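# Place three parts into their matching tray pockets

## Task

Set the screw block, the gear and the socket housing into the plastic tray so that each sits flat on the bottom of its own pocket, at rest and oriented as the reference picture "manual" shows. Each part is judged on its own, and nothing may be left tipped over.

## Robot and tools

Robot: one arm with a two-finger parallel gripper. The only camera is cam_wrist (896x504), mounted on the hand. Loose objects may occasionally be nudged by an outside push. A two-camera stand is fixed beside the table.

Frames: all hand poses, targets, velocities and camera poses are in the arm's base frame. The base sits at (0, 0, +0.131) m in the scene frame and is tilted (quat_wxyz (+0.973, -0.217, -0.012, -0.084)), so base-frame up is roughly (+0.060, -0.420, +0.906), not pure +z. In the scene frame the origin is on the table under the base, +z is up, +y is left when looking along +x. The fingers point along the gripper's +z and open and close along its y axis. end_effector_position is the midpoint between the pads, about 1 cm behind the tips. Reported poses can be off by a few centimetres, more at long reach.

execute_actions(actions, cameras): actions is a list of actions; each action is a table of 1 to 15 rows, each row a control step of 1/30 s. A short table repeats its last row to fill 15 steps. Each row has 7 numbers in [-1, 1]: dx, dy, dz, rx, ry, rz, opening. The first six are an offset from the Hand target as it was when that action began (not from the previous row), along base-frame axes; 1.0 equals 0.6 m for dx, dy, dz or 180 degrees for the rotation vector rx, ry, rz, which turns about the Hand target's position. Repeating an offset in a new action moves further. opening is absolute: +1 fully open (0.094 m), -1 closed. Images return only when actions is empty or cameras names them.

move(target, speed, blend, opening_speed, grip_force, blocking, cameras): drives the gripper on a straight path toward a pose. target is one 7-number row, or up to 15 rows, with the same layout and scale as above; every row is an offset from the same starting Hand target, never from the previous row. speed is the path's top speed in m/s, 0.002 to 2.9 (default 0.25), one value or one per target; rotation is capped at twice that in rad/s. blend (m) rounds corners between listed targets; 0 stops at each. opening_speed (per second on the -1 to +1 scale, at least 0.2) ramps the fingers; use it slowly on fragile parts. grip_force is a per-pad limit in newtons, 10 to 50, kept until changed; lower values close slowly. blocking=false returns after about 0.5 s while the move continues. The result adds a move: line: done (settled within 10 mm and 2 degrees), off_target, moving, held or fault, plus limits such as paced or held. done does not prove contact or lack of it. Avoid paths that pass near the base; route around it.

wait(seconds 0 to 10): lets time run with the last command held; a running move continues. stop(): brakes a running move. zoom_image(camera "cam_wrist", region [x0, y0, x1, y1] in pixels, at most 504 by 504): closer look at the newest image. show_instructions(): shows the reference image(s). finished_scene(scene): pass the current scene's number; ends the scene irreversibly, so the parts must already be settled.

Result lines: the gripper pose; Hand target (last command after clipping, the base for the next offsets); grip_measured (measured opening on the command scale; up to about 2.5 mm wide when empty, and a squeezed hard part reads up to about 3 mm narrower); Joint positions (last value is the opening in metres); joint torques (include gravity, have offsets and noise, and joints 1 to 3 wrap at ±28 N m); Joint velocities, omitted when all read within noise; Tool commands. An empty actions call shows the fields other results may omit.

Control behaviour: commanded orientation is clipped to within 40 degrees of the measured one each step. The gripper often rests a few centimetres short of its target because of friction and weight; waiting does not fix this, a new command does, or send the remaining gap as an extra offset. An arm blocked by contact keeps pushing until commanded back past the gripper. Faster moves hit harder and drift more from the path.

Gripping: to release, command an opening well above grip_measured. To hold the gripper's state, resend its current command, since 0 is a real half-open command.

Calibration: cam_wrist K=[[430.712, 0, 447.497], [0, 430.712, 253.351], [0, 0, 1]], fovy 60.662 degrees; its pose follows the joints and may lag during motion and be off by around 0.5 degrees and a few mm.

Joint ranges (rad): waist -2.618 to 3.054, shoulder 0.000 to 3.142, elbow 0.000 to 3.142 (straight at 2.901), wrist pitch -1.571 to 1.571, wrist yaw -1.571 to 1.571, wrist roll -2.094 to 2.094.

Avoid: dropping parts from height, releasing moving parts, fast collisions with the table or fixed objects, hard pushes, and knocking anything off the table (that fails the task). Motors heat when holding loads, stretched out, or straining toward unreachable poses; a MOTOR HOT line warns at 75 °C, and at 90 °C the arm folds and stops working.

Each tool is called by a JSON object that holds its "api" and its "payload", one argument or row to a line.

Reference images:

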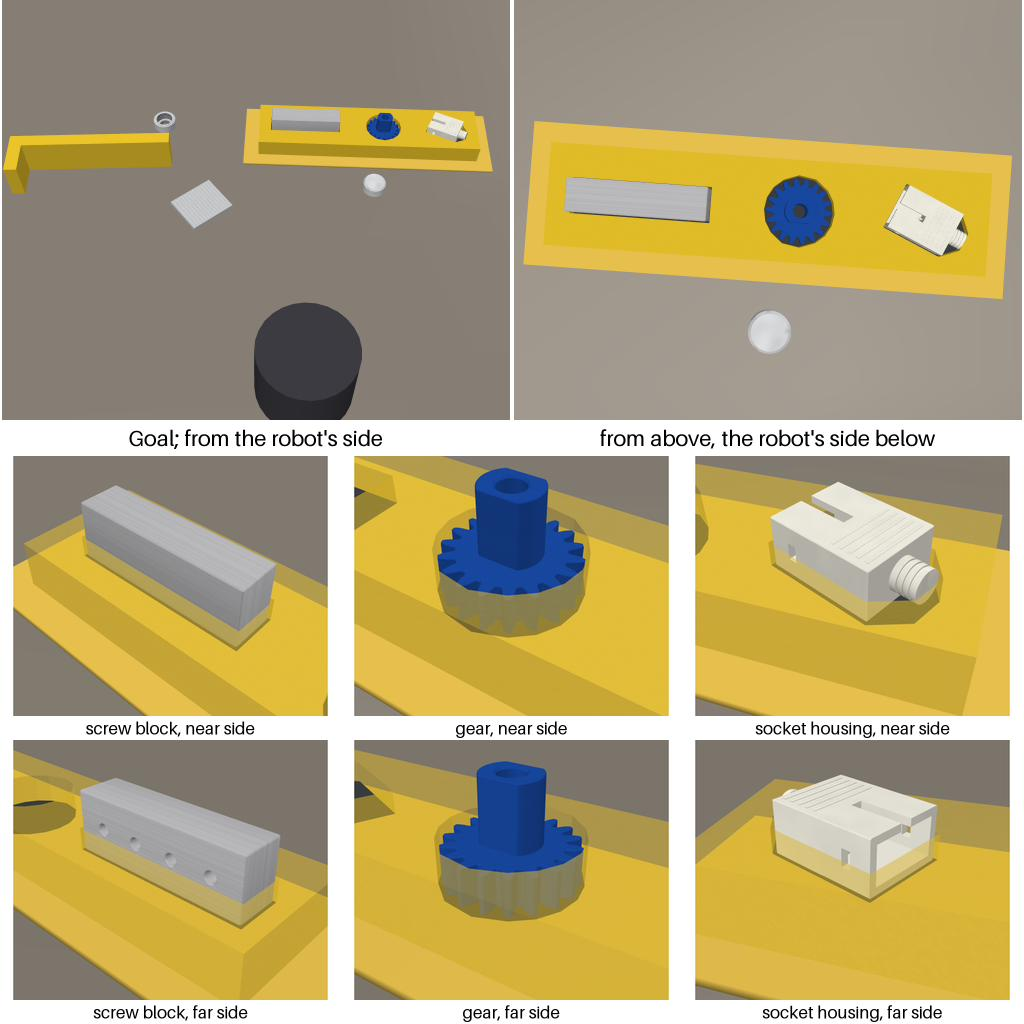

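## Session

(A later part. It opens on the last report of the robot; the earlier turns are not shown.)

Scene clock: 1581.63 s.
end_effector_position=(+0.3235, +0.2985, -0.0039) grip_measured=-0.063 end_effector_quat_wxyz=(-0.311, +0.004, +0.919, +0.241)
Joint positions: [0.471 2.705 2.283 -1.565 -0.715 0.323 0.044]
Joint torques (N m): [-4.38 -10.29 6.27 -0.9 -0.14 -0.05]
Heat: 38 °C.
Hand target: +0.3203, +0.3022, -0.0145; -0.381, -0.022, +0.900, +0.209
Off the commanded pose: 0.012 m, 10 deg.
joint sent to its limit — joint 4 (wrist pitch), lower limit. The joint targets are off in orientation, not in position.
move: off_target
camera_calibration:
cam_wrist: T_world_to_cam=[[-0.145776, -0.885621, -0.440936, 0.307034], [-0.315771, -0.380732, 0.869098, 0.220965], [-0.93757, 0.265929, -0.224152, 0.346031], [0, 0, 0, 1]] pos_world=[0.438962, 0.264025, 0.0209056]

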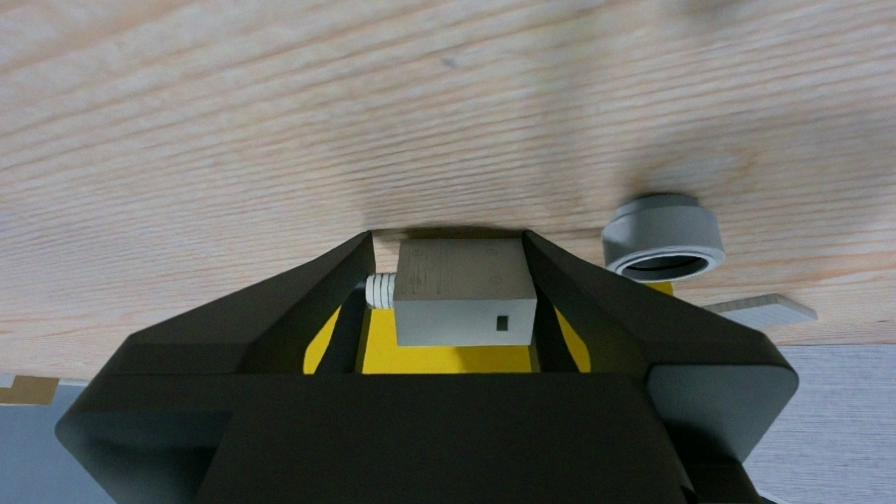

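{"api": "move", "payload": {
  "target": [
    [0.11,0.0433,0.068,0,0,0,-0.3],
    [0.107,0.0664,0.0185,0,0,0,-0.3]
  ],
  "speed": [0.2,0.08],
  "blend": [0.01,0],
  "cameras": ["all"]
}}

Scene clock: 1601.97 s.
end_effector_position=(+0.3863, +0.3375, +0.0146) grip_measured=-0.063 end_effector_quat_wxyz=(-0.235, +0.043, +0.923, +0.300)
Joint positions: [0.468 2.885 2.75 -1.581 -0.771 0.503 0.044]
Joint torques (N m): [-4.79 -10.51 6.75 -0.38 -0.19 0.03]
Heat: 41 °C.
Hand target: +0.3845, +0.3420, -0.0036; -0.382, -0.022, +0.900, +0.209
Off the commanded pose: 0.019 m, 21 deg.
joint read past its limit — joint 4 (wrist pitch), lower limit.
joint sent to its limit — joint 4 (wrist pitch), lower limit. The joint targets are off in orientation, not in position.
move: off_target
camera_calibration:
cam_wrist: T_world_to_cam=[[-0.209177, -0.819561, -0.533446, 0.362463], [-0.475484, -0.39144, 0.787839, 0.306026], [-0.854494, 0.418442, -0.307808, 0.31628], [0, 0, 0, 1]] pos_world=[0.491589, 0.284507, 0.0496086]

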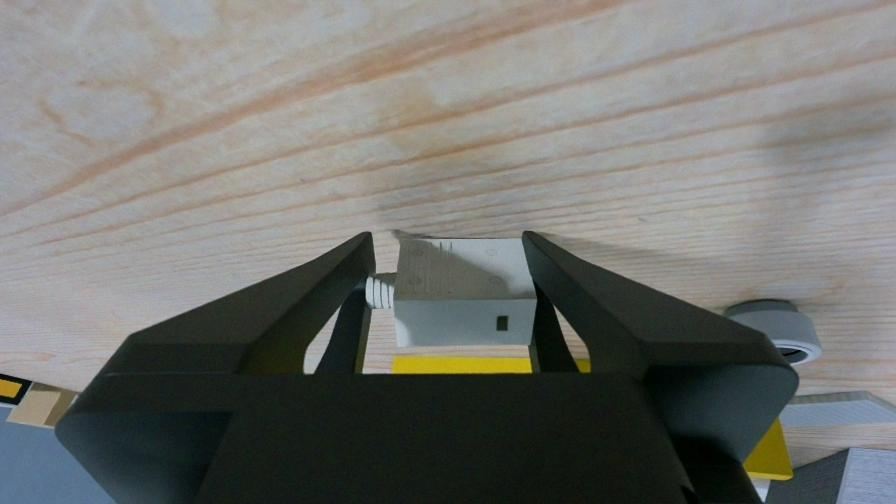

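{"api": "move", "payload": {
  "target": [
    [-0.0515,-0.0518,0.0897,-0.0268,-0.2109,-0.096,-0.3],
    [-0.057,-0.013,0.007,-0.0268,-0.2109,-0.096,-0.3],
    [-0.0575,-0.0098,-0.001,-0.0268,-0.2109,-0.096,-0.3]
  ],
  "speed": [0.3,0.12,0.04],
  "cameras": ["all"]
}}

Scene clock: 1617.10 s.
end_effector_position=(+0.3528, +0.3365, +0.0146) grip_measured=-0.063 end_effector_quat_wxyz=(-0.028, +0.056, +0.973, +0.221)
Joint positions: [0.623 2.247 1.686 -0.762 -0.379 0.786 0.044]
Joint torques (N m): [-3.6 -9.58 4.48 0.15 0.19 0.06]
Heat: 42 °C.
Hand target: +0.3501, +0.3361, -0.0040; -0.035, +0.060, +0.976, +0.208
Off the commanded pose: 0.019 m, 2 deg.
move: off_target
camera_calibration:
cam_wrist: T_world_to_cam=[[-0.112417, -0.900276, -0.420553, 0.345926], [-0.783292, -0.180131, 0.594984, 0.329987], [-0.611405, 0.396302, -0.68493, 0.215285], [0, 0, 0, 1]] pos_world=[0.428991, 0.285552, 0.0965985]

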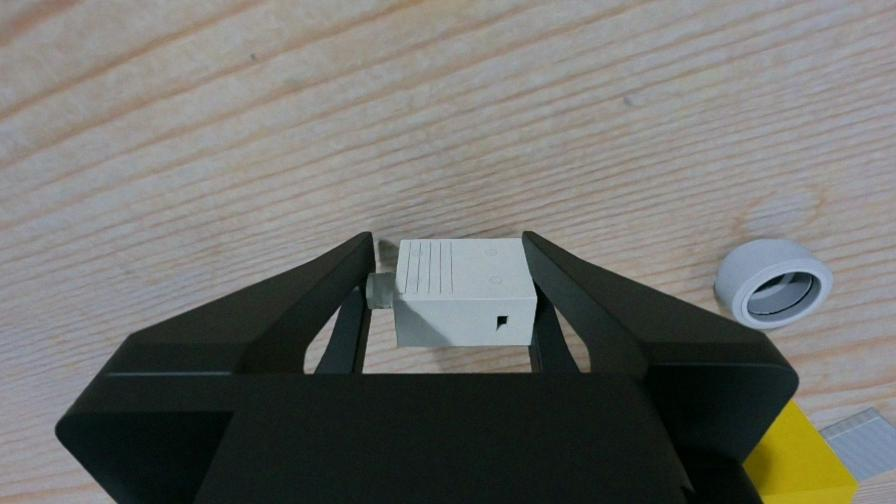

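{"api": "move", "payload": {
  "target": [
    [-0.001,0.007,-0.0151,0,0,0,-0.3],
    [-0.001,0.007,-0.0151,0,0,0,0.5]
  ],
  "speed": 0.03,
  "opening_speed": 0.5,
  "cameras": ["all"]
}}

Scene clock: 1626.83 s.
end_effector_position=(+0.3545, +0.3386, +0.0103) grip_measured=+0.498 end_effector_quat_wxyz=(-0.024, +0.059, +0.973, +0.221)
Joint positions: [0.626 2.255 1.682 -0.741 -0.372 0.796 0.07]
Joint torques (N m): [-3.28 -8.94 4.3 0.24 0.13 0.06]
Heat: 40 °C.
Hand target: +0.3494, +0.3404, -0.0132; -0.035, +0.060, +0.976, +0.208
Off the commanded pose: 0.024 m, 2 deg.
move: off_target; target 2's new opening was sent with the hand 0.025 m and 2 deg from that target
camera_calibration:
cam_wrist: T_world_to_cam=[[-0.115465, -0.899734, -0.420887, 0.347142], [-0.788508, -0.174665, 0.5897, 0.334366], [-0.604088, 0.399963, -0.689281, 0.208695], [0, 0, 0, 1]] pos_world=[0.429803, 0.287267, 0.0927814]

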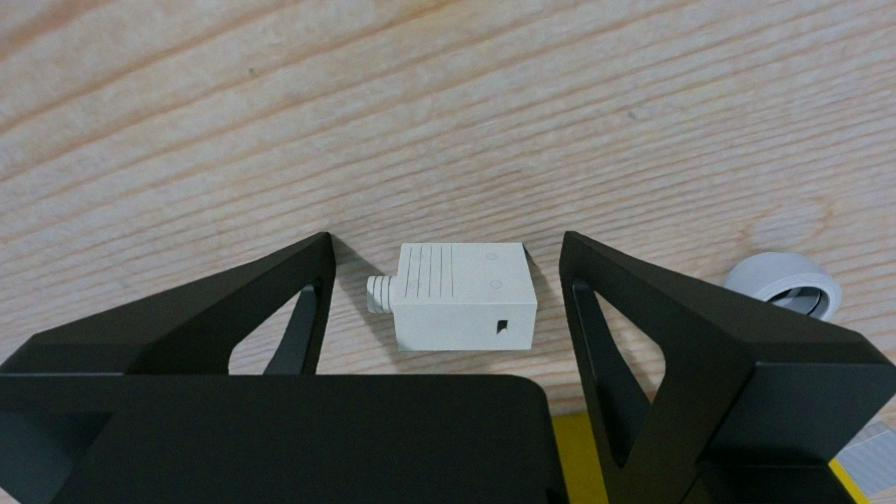

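{"api": "move", "payload": {
  "target": [
    [0.001,-0.008,0.018,0,0,0,0.5],
    [0.002,-0.012,0.026,-0.0308,-0.24,-0.1123,0.5]
  ],
  "speed": [0.1,0.3],
  "cameras": ["all"]
}}

Scene clock: 1640.03 s.
end_effector_position=(+0.3526, +0.3372, +0.0156) grip_measured=+0.498 end_effector_quat_wxyz=(+0.362, +0.145, +0.902, +0.186)
Joint positions: [0.917 2.025 1.058 0.137 0.434 1.065 0.07]
Joint torques (N m): [-2.39 -8.2 3.45 0.71 0.65 0.05]
Heat: 40 °C.
Hand target: +0.3506, +0.3332, +0.0024; +0.364, +0.148, +0.903, +0.172
Off the commanded pose: 0.014 m, 2 deg.
move: off_target
camera_calibration:
cam_wrist: T_world_to_cam=[[-0.126188, -0.894342, -0.429219, 0.34997], [-0.979445, 0.180962, -0.0891104, 0.287493], [0.157368, 0.409152, -0.898794, -0.0565688], [0, 0, 0, 1]] pos_world=[0.334647, 0.284113, 0.124989]

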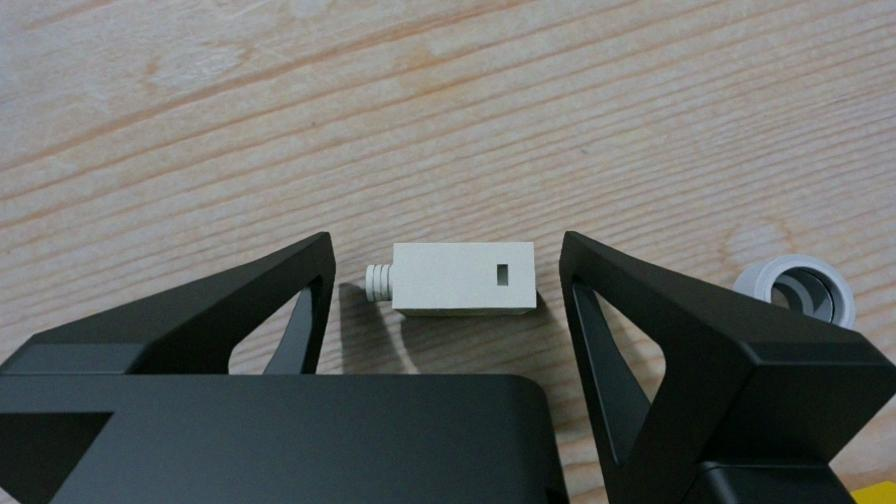

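{"api": "move", "payload": {
  "target": [0,0,0,0,0,0,-0.3],
  "opening_speed": 0.5
}}

{"api": "move", "payload": {
  "target": [
    [0.008,-0.056,0.1207,0,0,0,-0.3],
    [-0.01,-0.056,0.1207,0.0517,0.3667,0.176,-0.3]
  ],
  "speed": [0.2,0.35],
  "blend": [0.02,0],
  "cameras": ["all"]
}}

Scene clock: 1653.57 s.
end_effector_position=(+0.3528, +0.3373, +0.0158) grip_measured=-0.063 end_effector_quat_wxyz=(+0.362, +0.145, +0.902, +0.186)
Joint positions: [0.917 2.025 1.058 0.138 0.435 1.065 0.044]
Joint torques (N m): [-2.36 -8.2 3.45 0.72 0.64 0.06]
Heat: 40 °C.
Hand target: +0.3506, +0.3332, +0.0024; +0.364, +0.148, +0.903, +0.172
Off the commanded pose: 0.014 m, 2 deg.
move: off_target

Scene clock: 1656.67 s.
end_effector_position=(+0.3386, +0.3062, +0.0795) grip_measured=-0.063 end_effector_quat_wxyz=(-0.215, +0.007, +0.947, +0.237)
Joint positions: [0.497 2.485 2.293 -1.552 -0.631 0.456 0.044]
Joint torques (N m): [-6.46 -11.04 6.95 -0.69 -0.11 -0.11]
Heat: 40 °C.
Hand target: +0.3447, +0.2995, +0.0748; -0.250, +0.005, +0.943, +0.220
Off the commanded pose: 0.010 m, 4 deg.
joint sent to its limit — joint 4 (wrist pitch), lower limit. The joint targets are off in orientation, not in position.
move: off_target
camera_calibration:
cam_wrist: T_world_to_cam=[[-0.103622, -0.889966, -0.444098, 0.340139], [-0.494669, -0.34125, 0.799282, 0.210202], [-0.862882, 0.302504, -0.404878, 0.354657], [0, 0, 0, 1]] pos_world=[0.445253, 0.267158, 0.126637]

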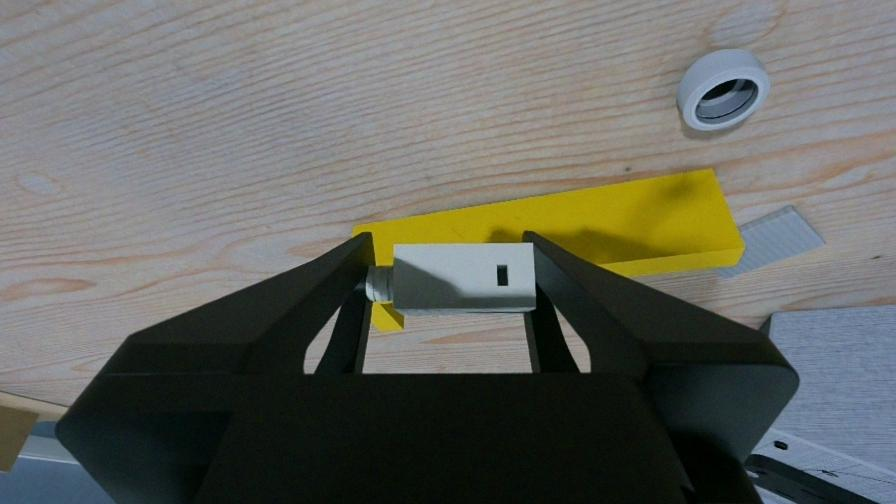

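{"api": "move", "payload": {
  "target": [
    [-0.0065,0.0455,-0.098,0,0,0,-0.3],
    [-0.009,0.0623,-0.1342,0,0,0,-0.3]
  ],
  "speed": [0.15,0.04],
  "blend": [0.004,0],
  "cameras": ["all"]
}}

Scene clock: 1665.73 s.
end_effector_position=(+0.3384, +0.3308, +0.0103) grip_measured=-0.063 end_effector_quat_wxyz=(-0.247, +0.005, +0.943, +0.221)
Joint positions: [0.542 2.691 2.394 -1.503 -0.642 0.475 0.044]
Joint torques (N m): [-4.36 -10.59 6.06 -0.42 -0.11 0.08]
Heat: 41 °C.
Hand target: +0.3392, +0.3369, -0.0056; -0.250, +0.005, +0.943, +0.220
Off the commanded pose: 0.017 m, 0 deg.
move: off_target
camera_calibration:
cam_wrist: T_world_to_cam=[[-0.10595, -0.904613, -0.412855, 0.336535], [-0.4345, -0.33134, 0.83751, 0.24967], [-0.894419, 0.26812, -0.357949, 0.340533], [0, 0, 0, 1]] pos_world=[0.448716, 0.295856, 0.0517324]

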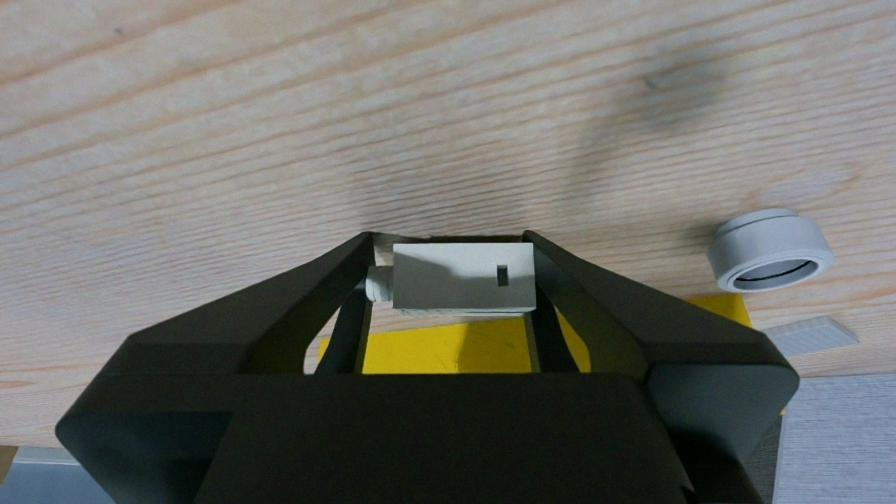

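{"api": "move", "payload": {
  "target": [
    [-0.001,0.0084,-0.0181,0,0,0,-0.3],
    [-0.001,0.0084,-0.0181,0,0,0,0.4]
  ],
  "speed": 0.03,
  "opening_speed": 0.3,
  "cameras": ["all"]
}}

Scene clock: 1677.87 s.
end_effector_position=(+0.3387, +0.3320, +0.0105) grip_measured=+0.398 end_effector_quat_wxyz=(-0.248, +0.008, +0.943, +0.223)
Joint positions: [0.542 2.691 2.394 -1.499 -0.647 0.484 0.066]
Joint torques (N m): [-3.71 -9.66 5 -0.14 -0.08 0.09]
Heat: 39 °C.
Hand target: +0.3387, +0.3419, -0.0165; -0.250, +0.005, +0.943, +0.220
Off the commanded pose: 0.029 m, 1 deg.
move: off_target; target 2's new opening was sent with the hand 0.029 m and 0 deg from that target
camera_calibration:
cam_wrist: T_world_to_cam=[[-0.11425, -0.902791, -0.414626, 0.340006], [-0.434398, -0.329947, 0.838113, 0.249617], [-0.893446, 0.275867, -0.354474, 0.337606], [0, 0, 0, 1]] pos_world=[0.448911, 0.296181, 0.0514409]

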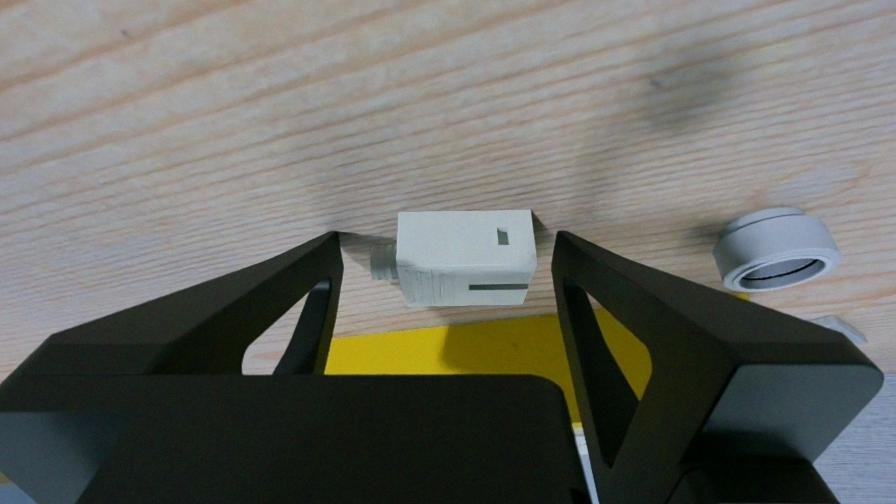

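{"api": "move", "payload": {
  "target": [
    [0.0402,-0.0438,0.0875,0,0,0,0.6],
    [-0.0118,-0.0865,0.1815,-0.0146,-0.1154,-0.053,0.6],
    [-0.0118,-0.0865,0.1815,0.1192,-0.3075,0.4009,0.6]
  ],
  "speed": [0.15,0.3,0.5],
  "blend": [0.01,0.01,0],
  "cameras": ["all"]
}}

Scene clock: 1756.47 s.
end_effector_position=(+0.3311, +0.2866, +0.0814) grip_measured=+0.598 end_effector_quat_wxyz=(+0.091, -0.657, +0.728, +0.172)
Joint positions: [0.561 2.096 1.74 -1.088 -0.372 -0.883 0.075]
Joint torques (N m): [-3.63 -13.46 4.72 0.01 0.02 -0.12]
Heat: 38 °C.
Hand target: +0.3316, +0.2901, +0.0924; +0.111, -0.663, +0.720, +0.171
Off the commanded pose: 0.012 m, 3 deg.
move: off_target
camera_calibration:
cam_wrist: T_world_to_cam=[[0.990115, -0.0714485, -0.120697, -0.300289], [-0.0385037, -0.965926, 0.255938, 0.270531], [-0.13487, -0.248761, -0.959129, 0.316866], [0, 0, 0, 1]] pos_world=[0.350473, 0.318681, 0.198432]

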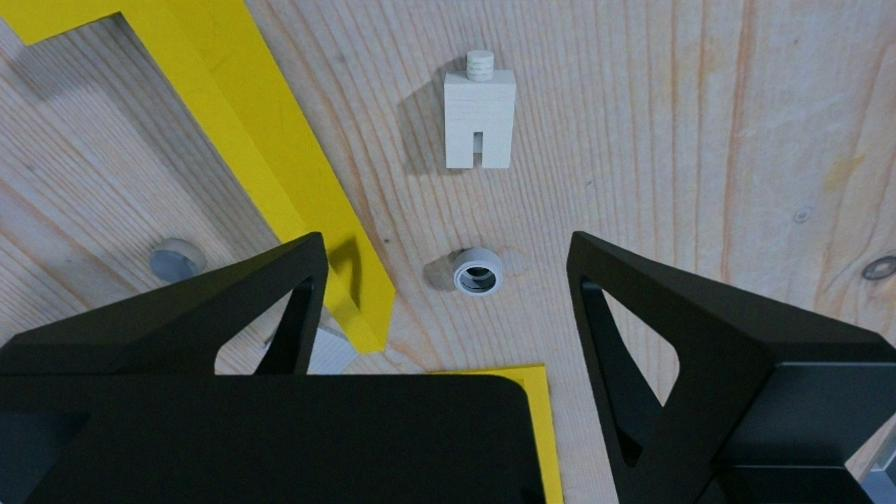

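{"api": "move", "payload": {
  "target": [0.0148,0.0593,-0.1115,0.0169,-0.0094,-0.0055,0.4],
  "speed": 0.2,
  "cameras": ["all"]
}}

Scene clock: 1792.70 s.
end_effector_position=(+0.3425, +0.3219, +0.0344) grip_measured=+0.402 end_effector_quat_wxyz=(+0.145, -0.658, +0.719, +0.171)
Joint positions: [0.611 2.149 1.606 -0.772 -0.376 -0.823 0.066]
Joint torques (N m): [-3.67 -9.92 4.92 0.2 -0.06 0.06]
Heat: 40 °C.
Hand target: +0.3403, +0.3256, +0.0254; +0.140, -0.656, +0.719, +0.179
Off the commanded pose: 0.010 m, 1 deg.
move: done
camera_calibration:
cam_wrist: T_world_to_cam=[[0.996599, -0.0694604, -0.0443363, -0.320237], [-0.0603425, -0.981558, 0.181389, 0.332082], [-0.056118, -0.178097, -0.982411, 0.233315], [0, 0, 0, 1]] pos_world=[0.35228, 0.345266, 0.154777]

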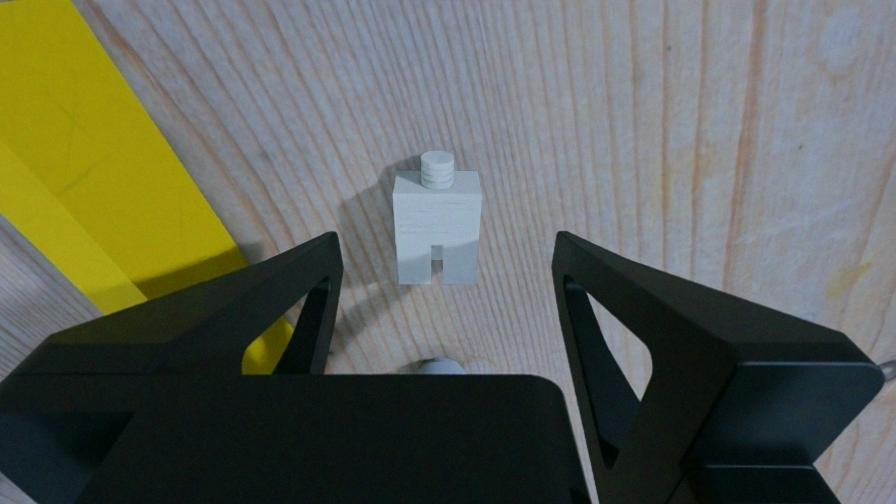

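{"api": "move", "payload": {
  "target": [-0.0072,0.0067,-0.0405,0,0,0,0.4],
  "speed": 0.1,
  "cameras": ["all"]
}}

Scene clock: 1816.50 s.
end_effector_position=(+0.3398, +0.3267, +0.0133) grip_measured=+0.402 end_effector_quat_wxyz=(+0.148, -0.658, +0.718, +0.172)
Joint positions: [0.623 2.172 1.551 -0.681 -0.376 -0.809 0.066]
Joint torques (N m): [-3.51 -9.51 4.57 0.22 -0.03 0.06]
Heat: 44 °C.
Hand target: +0.3360, +0.3296, +0.0011; +0.140, -0.656, +0.719, +0.179
Off the commanded pose: 0.013 m, 1 deg.
move: off_target
camera_calibration:
cam_wrist: T_world_to_cam=[[0.99671, -0.0700064, -0.0408435, -0.318021], [-0.0618935, -0.98278, 0.174105, 0.341569], [-0.0523287, -0.171005, -0.98388, 0.209708], [0, 0, 0, 1]] pos_world=[0.349089, 0.349285, 0.13387]

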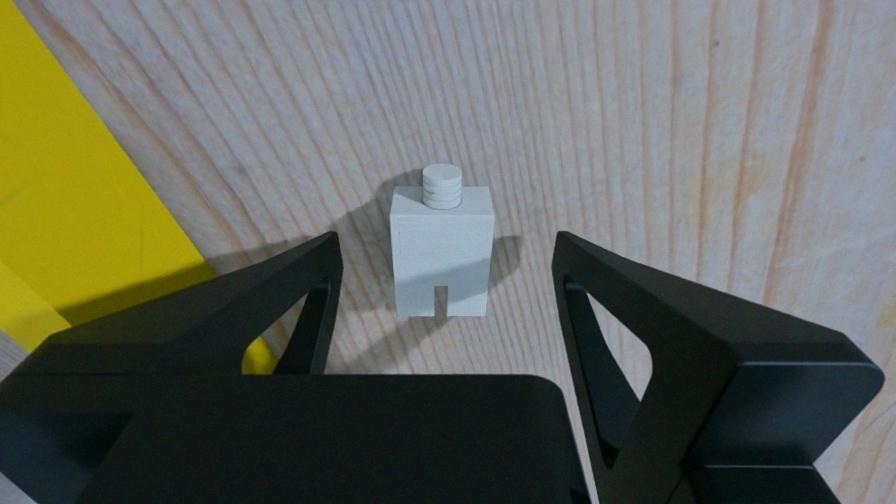

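{"api": "move", "payload": {
  "target": [0,0,0,0,0,0,-0.65],
  "opening_speed": 0.5
}}

{"api": "move", "payload": {
  "target": [0.008,-0.0785,0.169,0,0,0,-0.65],
  "speed": 0.15,
  "cameras": ["all"]
}}

Scene clock: 1827.47 s.
end_effector_position=(+0.3400, +0.3269, +0.0134) grip_measured=-0.426 end_effector_quat_wxyz=(+0.149, -0.658, +0.718, +0.172)
Joint positions: [0.623 2.172 1.551 -0.68 -0.376 -0.809 0.027]
Joint torques (N m): [-3.52 -9.51 4.59 0.2 -0.04 0.06]
Heat: 45 °C.
Hand target: +0.3360, +0.3296, +0.0011; +0.140, -0.656, +0.719, +0.179
Off the commanded pose: 0.013 m, 1 deg.
move: off_target

Scene clock: 1829.03 s.
end_effector_position=(+0.3370, +0.2863, +0.0879) grip_measured=-0.426 end_effector_quat_wxyz=(+0.128, -0.659, +0.720, +0.175)
Joint positions: [0.545 2.048 1.677 -1.006 -0.394 -0.899 0.027]
Joint torques (N m): [-5.27 -12.51 6.94 -0.19 -0.09 -0.1]
Heat: 45 °C.
Hand target: +0.3410, +0.2825, +0.1025; +0.140, -0.656, +0.719, +0.179
Off the commanded pose: 0.016 m, 2 deg.
move: off_target
camera_calibration:
cam_wrist: T_world_to_cam=[[0.995289, -0.0639492, -0.0728703, -0.313495], [-0.0482392, -0.978619, 0.199944, 0.280666], [-0.0840985, -0.195487, -0.977094, 0.293157], [0, 0, 0, 1]] pos_world=[0.350211, 0.311926, 0.20748]

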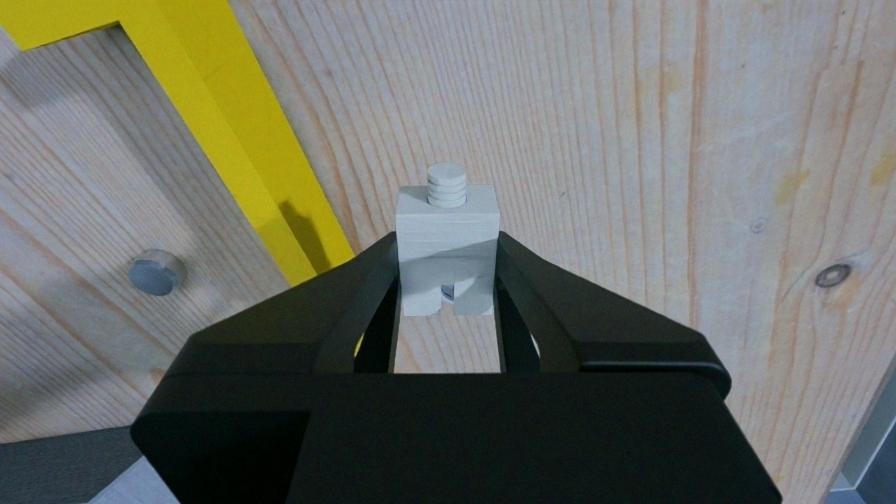

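{"api": "move", "payload": {
  "target": [
    [0.0262,-0.3397,-0.1408,-0.0332,0.2335,-0.5031,-0.65],
    [0.007,-0.668,-0.3105,0.0547,-0.3845,0.8285,-0.65]
  ],
  "speed": [0.5,0.5],
  "blend": [0.04,0],
  "cameras": ["all"]
}}

Scene clock: 1847.93 s.
end_effector_position=(+0.3505, -0.1132, -0.0781) grip_measured=-0.426 end_effector_quat_wxyz=(-0.187, +0.793, +0.572, +0.095)
Joint positions: [-0.478 2.409 1.576 -0.998 -0.337 1.37 0.027]
Joint torques (N m): [-4.7 -8.57 7.38 -0.25 0.21 0.05]
Heat: 47 °C.
Hand target: +0.3452, -0.1183, -0.0837; -0.197, +0.799, +0.562, +0.081
Off the commanded pose: 0.009 m, 2 deg.
move: done
camera_calibration:
cam_wrist: T_world_to_cam=[[-0.945068, 0.26434, 0.192278, 0.373418], [0.299555, 0.464976, 0.833105, 0.0144544], [0.130818, 0.844939, -0.518618, 0.132128], [0, 0, 0, 1]] pos_world=[0.331291, -0.21707, -0.0153185]

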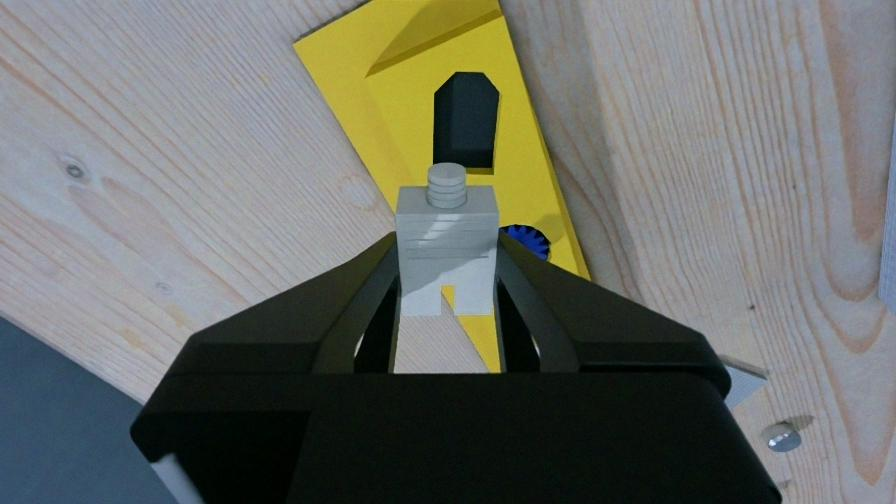

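{"api": "zoom_image", "payload": {
  "camera": "cam_wrist",
  "region": [370, 50, 570, 330]
}}

Scaled by 1.800 from the camera's 896x504 image, which has a finer 1280x720 frame.

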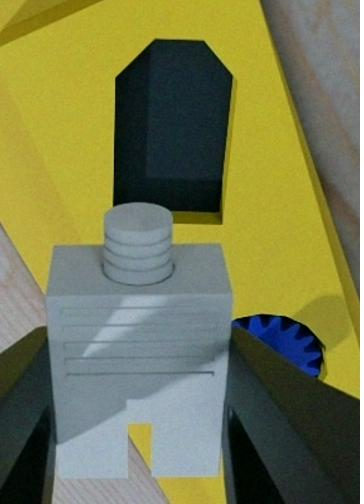

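{"api": "move", "payload": {
  "target": [-0.0203,0.038,-0.0913,0.0005,0.0189,-0.0037,-0.65],
  "speed": 0.15,
  "cameras": ["all"]
}}

{"api": "zoom_image", "payload": {
  "camera": "cam_wrist",
  "region": [370, 70, 570, 330]
}}

Scene clock: 1923.37 s.
end_effector_position=(+0.3369, -0.0958, -0.1301) grip_measured=-0.426 end_effector_quat_wxyz=(-0.213, +0.803, +0.552, +0.070)
Joint positions: [-0.448 2.526 1.534 -0.894 -0.331 1.435 0.027]
Joint torques (N m): [-3.58 -9.54 4.97 -0.02 0.23 0.07]
Heat: 40 °C.
Hand target: +0.3329, -0.0955, -0.1385; -0.214, +0.804, +0.551, +0.059
Off the commanded pose: 0.009 m, 1 deg.
move: done
camera_calibration:
cam_wrist: T_world_to_cam=[[-0.919464, 0.287264, 0.268448, 0.369419], [0.376256, 0.444755, 0.812788, 0.0233755], [0.114091, 0.848335, -0.517021, 0.0984734], [0, 0, 0, 1]] pos_world=[0.319638, -0.200056, -0.0672563]

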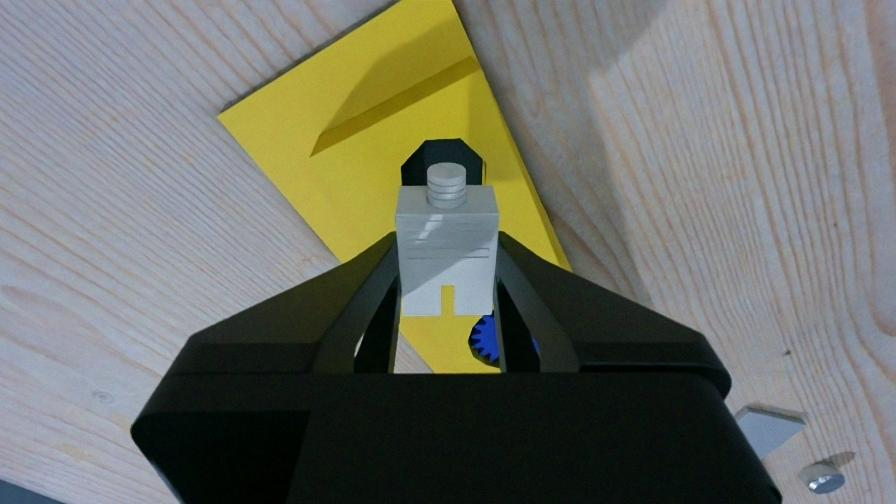

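Scaled by 1.938 from the camera's 896x504 image, which has a finer 1280x720 frame.

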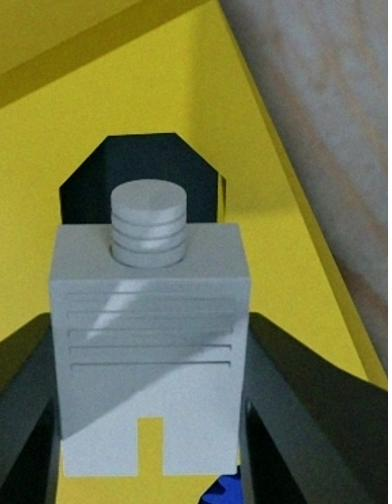

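{"api": "move", "payload": {
  "target": [0.0005,0.016,-0.0238,0.0006,-0.004,0.0085,-0.65],
  "speed": 0.08,
  "cameras": ["all"]
}}

{"api": "zoom_image", "payload": {
  "camera": "cam_wrist",
  "region": [370, 70, 570, 330]
}}

Scene clock: 1960.53 s.
end_effector_position=(+0.3405, -0.0895, -0.1413) grip_measured=-0.426 end_effector_quat_wxyz=(-0.205, +0.797, +0.563, +0.073)
Joint positions: [-0.427 2.543 1.518 -0.839 -0.331 1.435 0.027]
Joint torques (N m): [-3.44 -9.03 4.49 -0.01 0.18 0.01]
Heat: 42 °C.
Hand target: +0.3332, -0.0860, -0.1528; -0.211, +0.796, +0.563, +0.061
Off the commanded pose: 0.014 m, 2 deg.
move: off_target
camera_calibration:
cam_wrist: T_world_to_cam=[[-0.930365, 0.270576, 0.247405, 0.373203], [0.350684, 0.459864, 0.81581, 0.0387442], [0.106966, 0.845762, -0.522728, 0.0882862], [0, 0, 0, 1]] pos_world=[0.324184, -0.193466, -0.0777905]

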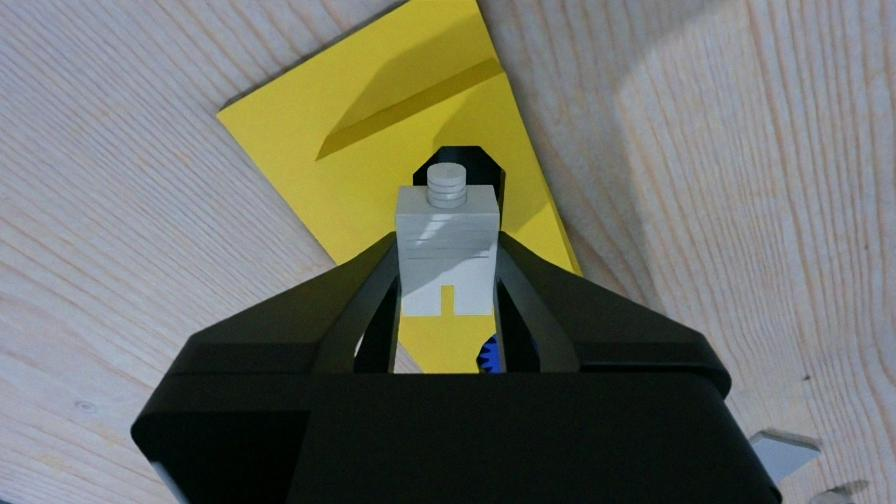

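Scaled by 1.938 from the camera's 896x504 image, which has a finer 1280x720 frame.

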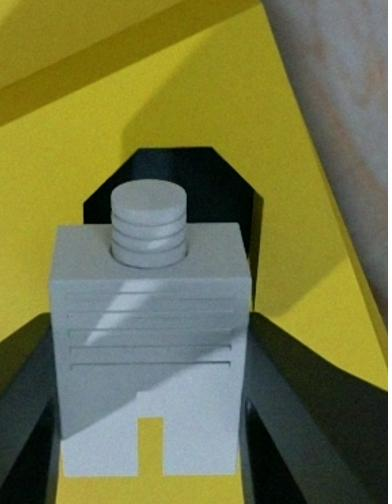

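{"api": "move", "payload": {
  "target": [-0.0075,0.0102,-0.0112,0,0,0,-0.65],
  "speed": 0.06,
  "cameras": ["all"]
}}

{"api": "zoom_image", "payload": {
  "camera": "cam_wrist",
  "region": [370, 70, 570, 330]
}}

Scene clock: 1980.47 s.
end_effector_position=(+0.3367, -0.0843, -0.1478) grip_measured=-0.426 end_effector_quat_wxyz=(-0.203, +0.796, +0.566, +0.073)
Joint positions: [-0.418 2.543 1.484 -0.798 -0.331 1.439 0.027]
Joint torques (N m): [-3.34 -8.81 4.34 0 0.16 0.07]
Heat: 42 °C.
Hand target: +0.3288, -0.0798, -0.1595; -0.211, +0.796, +0.564, +0.061
Off the commanded pose: 0.015 m, 2 deg.
move: off_target
camera_calibration:
cam_wrist: T_world_to_cam=[[-0.932814, 0.265933, 0.243182, 0.369736], [0.345001, 0.464146, 0.815808, 0.0453286], [0.104078, 0.844896, -0.524709, 0.0815547], [0, 0, 0, 1]] pos_world=[0.320769, -0.188269, -0.0841002]

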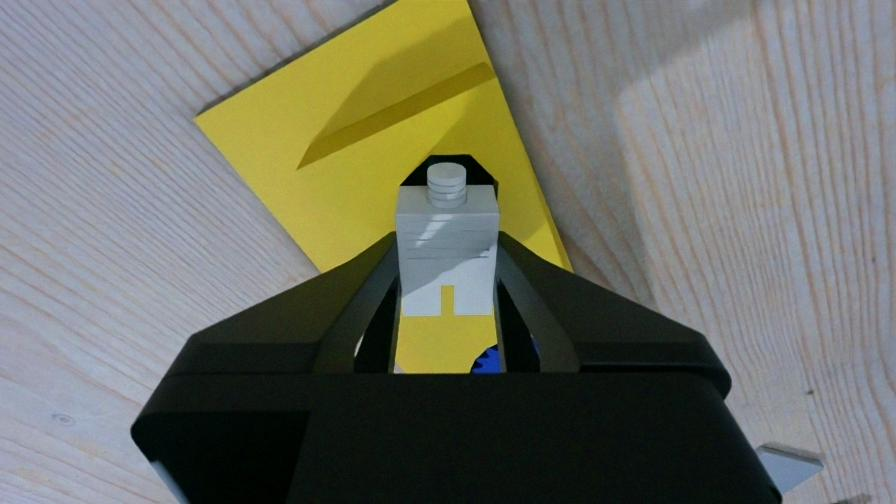

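Scaled by 1.938 from the camera's 896x504 image, which has a finer 1280x720 frame.

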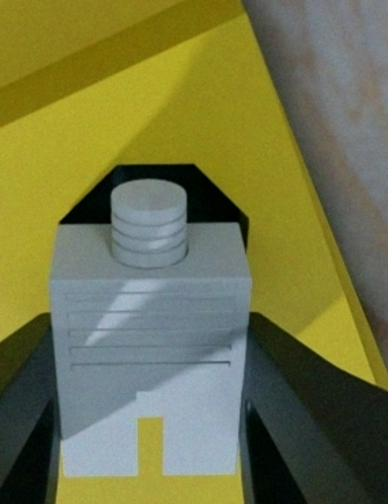

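{"api": "move", "payload": {
  "target": [-0.0023,0.0167,-0.0288,0,0,0,-0.65],
  "speed": 0.05,
  "cameras": ["all"]
}}

{"api": "zoom_image", "payload": {
  "camera": "cam_wrist",
  "region": [370, 70, 570, 330]
}}

Scene clock: 1993.63 s.
end_effector_position=(+0.3368, -0.0831, -0.1504) grip_measured=-0.426 end_effector_quat_wxyz=(-0.201, +0.800, +0.560, +0.074)
Joint positions: [-0.416 2.544 1.473 -0.78 -0.333 1.457 0.027]
Joint torques (N m): [-1.99 -6.84 3.19 0.41 0.11 0.09]
Heat: 42 °C.
Hand target: +0.3273, -0.0697, -0.1768; -0.212, +0.796, +0.563, +0.061
Off the commanded pose: 0.031 m, 2 deg.
move: off_target
camera_calibration:
cam_wrist: T_world_to_cam=[[-0.928915, 0.279832, 0.242508, 0.36978], [0.351686, 0.461731, 0.814322, 0.044176], [0.1159, 0.841723, -0.527323, 0.0746003], [0, 0, 0, 1]] pos_world=[0.319312, -0.186667, -0.0863095]

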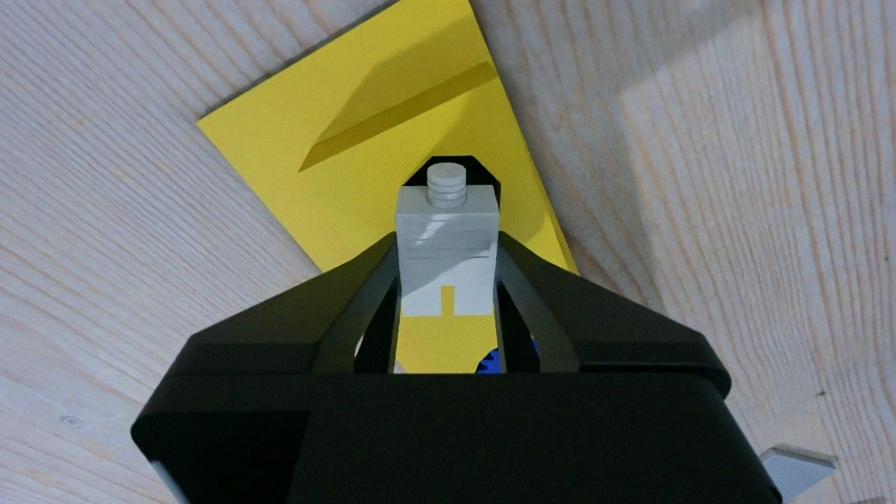

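Scaled by 1.938 from the camera's 896x504 image, which has a finer 1280x720 frame.

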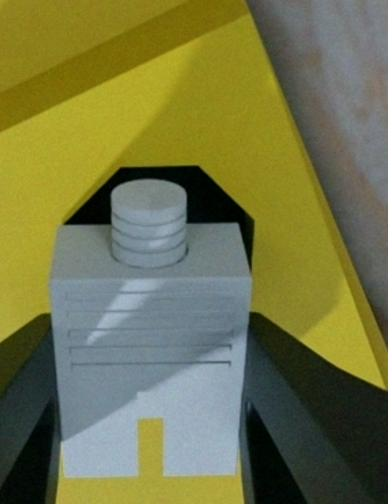

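{"api": "move", "payload": {
  "target": [
    [-0.0037,-0.0055,0.0162,0,0,0,-0.65],
    [-0.0047,0.0015,0.001,0,0,0,-0.65]
  ],
  "speed": 0.03,
  "cameras": ["all"]
}}

{"api": "zoom_image", "payload": {
  "camera": "cam_wrist",
  "region": [370, 70, 570, 330]
}}

Scene clock: 2014.97 s.
end_effector_position=(+0.3362, -0.0827, -0.1512) grip_measured=-0.426 end_effector_quat_wxyz=(-0.201, +0.800, +0.560, +0.075)
Joint positions: [-0.416 2.544 1.468 -0.774 -0.334 1.457 0.027]
Joint torques (N m): [-2.04 -7.34 2.39 0.42 0.12 0.08]
Heat: 39 °C.
Hand target: +0.3246, -0.0689, -0.1762; -0.211, +0.796, +0.563, +0.061
Off the commanded pose: 0.031 m, 2 deg.
move: off_target
camera_calibration:
cam_wrist: T_world_to_cam=[[-0.928965, 0.280294, 0.241784, 0.369248], [0.351193, 0.460924, 0.814993, 0.0449869], [0.116993, 0.842012, -0.526619, 0.0735531], [0, 0, 0, 1]] pos_world=[0.318614, -0.186166, -0.0872076]

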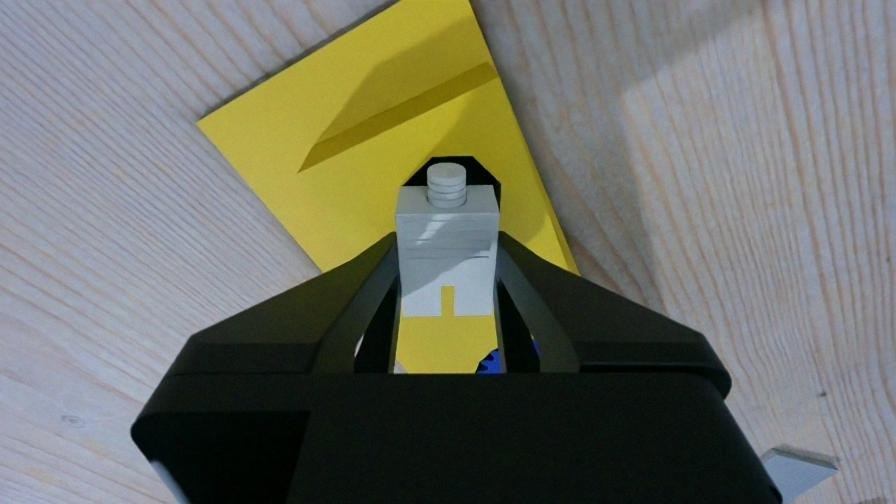

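Scaled by 1.938 from the camera's 896x504 image, which has a finer 1280x720 frame.

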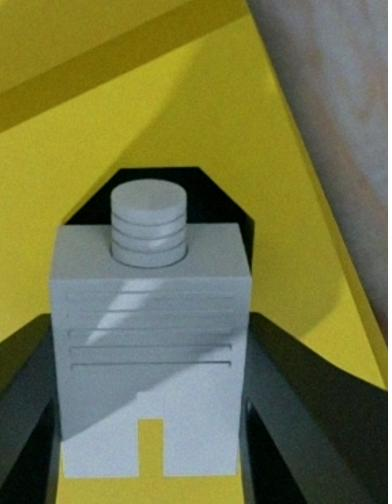

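{"api": "move", "payload": {
  "target": [
    [0.0068,-0.0348,0.066,0,0,0,-0.65],
    [0.0035,-0.0117,0.0163,0,0,0,-0.65]
  ],
  "speed": 0.06,
  "cameras": ["all"]
}}

{"api": "zoom_image", "payload": {
  "camera": "cam_wrist",
  "region": [370, 70, 570, 330]
}}

Scene clock: 2039.30 s.
end_effector_position=(+0.3344, -0.0822, -0.1501) grip_measured=-0.426 end_effector_quat_wxyz=(-0.204, +0.797, +0.565, +0.072)
Joint positions: [-0.415 2.544 1.471 -0.787 -0.332 1.444 0.027]
Joint torques (N m): [-3.08 -8.24 3.9 0.15 0.13 0.07]
Heat: 38 °C.
Hand target: +0.3266, -0.0759, -0.1664; -0.211, +0.796, +0.563, +0.061
Off the commanded pose: 0.019 m, 2 deg.
move: off_target
camera_calibration:
cam_wrist: T_world_to_cam=[[-0.931391, 0.267584, 0.246797, 0.367761], [0.348925, 0.463057, 0.814757, 0.0454763], [0.103735, 0.844971, -0.524655, 0.0789414], [0, 0, 0, 1]] pos_world=[0.318473, -0.186168, -0.0863974]

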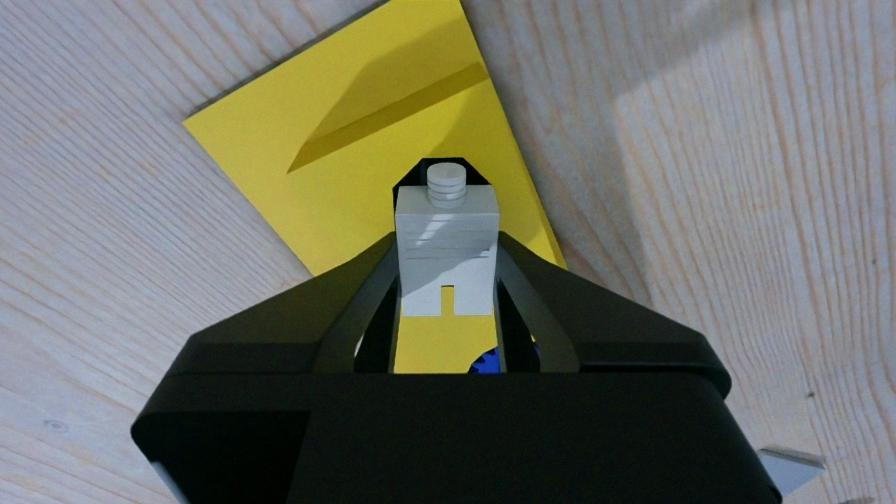

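Scaled by 1.938 from the camera's 896x504 image, which has a finer 1280x720 frame.

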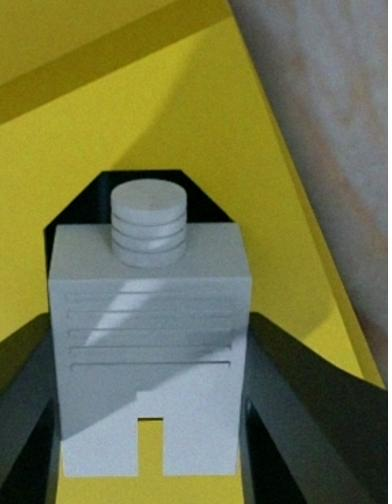

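{"api": "move", "payload": {
  "target": [
    [0.0063,-0.0237,0.053,0,0,0,-0.65],
    [0.002,0.0065,-0.0118,0,0,0,-0.65]
  ],
  "speed": 0.06,
  "cameras": ["all"]
}}

{"api": "zoom_image", "payload": {
  "camera": "cam_wrist",
  "region": [370, 70, 570, 330]
}}

Scene clock: 2066.53 s.
end_effector_position=(+0.3365, -0.0799, -0.1553) grip_measured=-0.426 end_effector_quat_wxyz=(-0.202, +0.797, +0.564, +0.072)
Joint positions: [-0.407 2.557 1.473 -0.769 -0.332 1.456 0.027]
Joint torques (N m): [-2.93 -7.87 3.86 0.19 0.12 0.06]
Heat: 38 °C.
Hand target: +0.3279, -0.0720, -0.1734; -0.212, +0.796, +0.563, +0.061
Off the commanded pose: 0.022 m, 2 deg.
move: off_target
camera_calibration:
cam_wrist: T_world_to_cam=[[-0.931211, 0.270402, 0.244394, 0.370084], [0.348593, 0.464928, 0.813833, 0.047962], [0.106437, 0.843045, -0.527207, 0.072593], [0, 0, 0, 1]] pos_world=[0.32018, -0.183569, -0.0912077]

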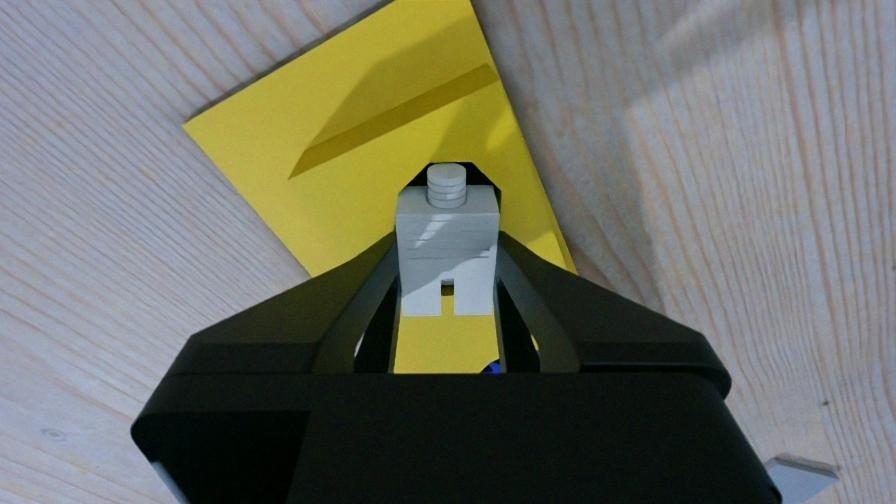

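Scaled by 1.938 from the camera's 896x504 image, which has a finer 1280x720 frame.

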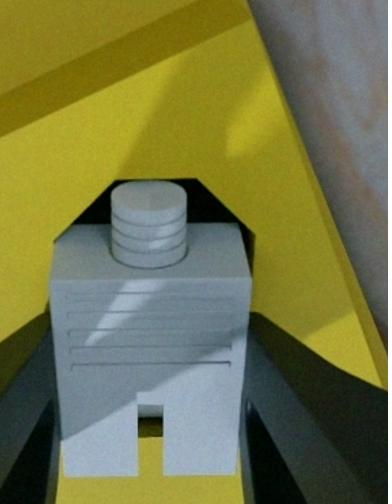

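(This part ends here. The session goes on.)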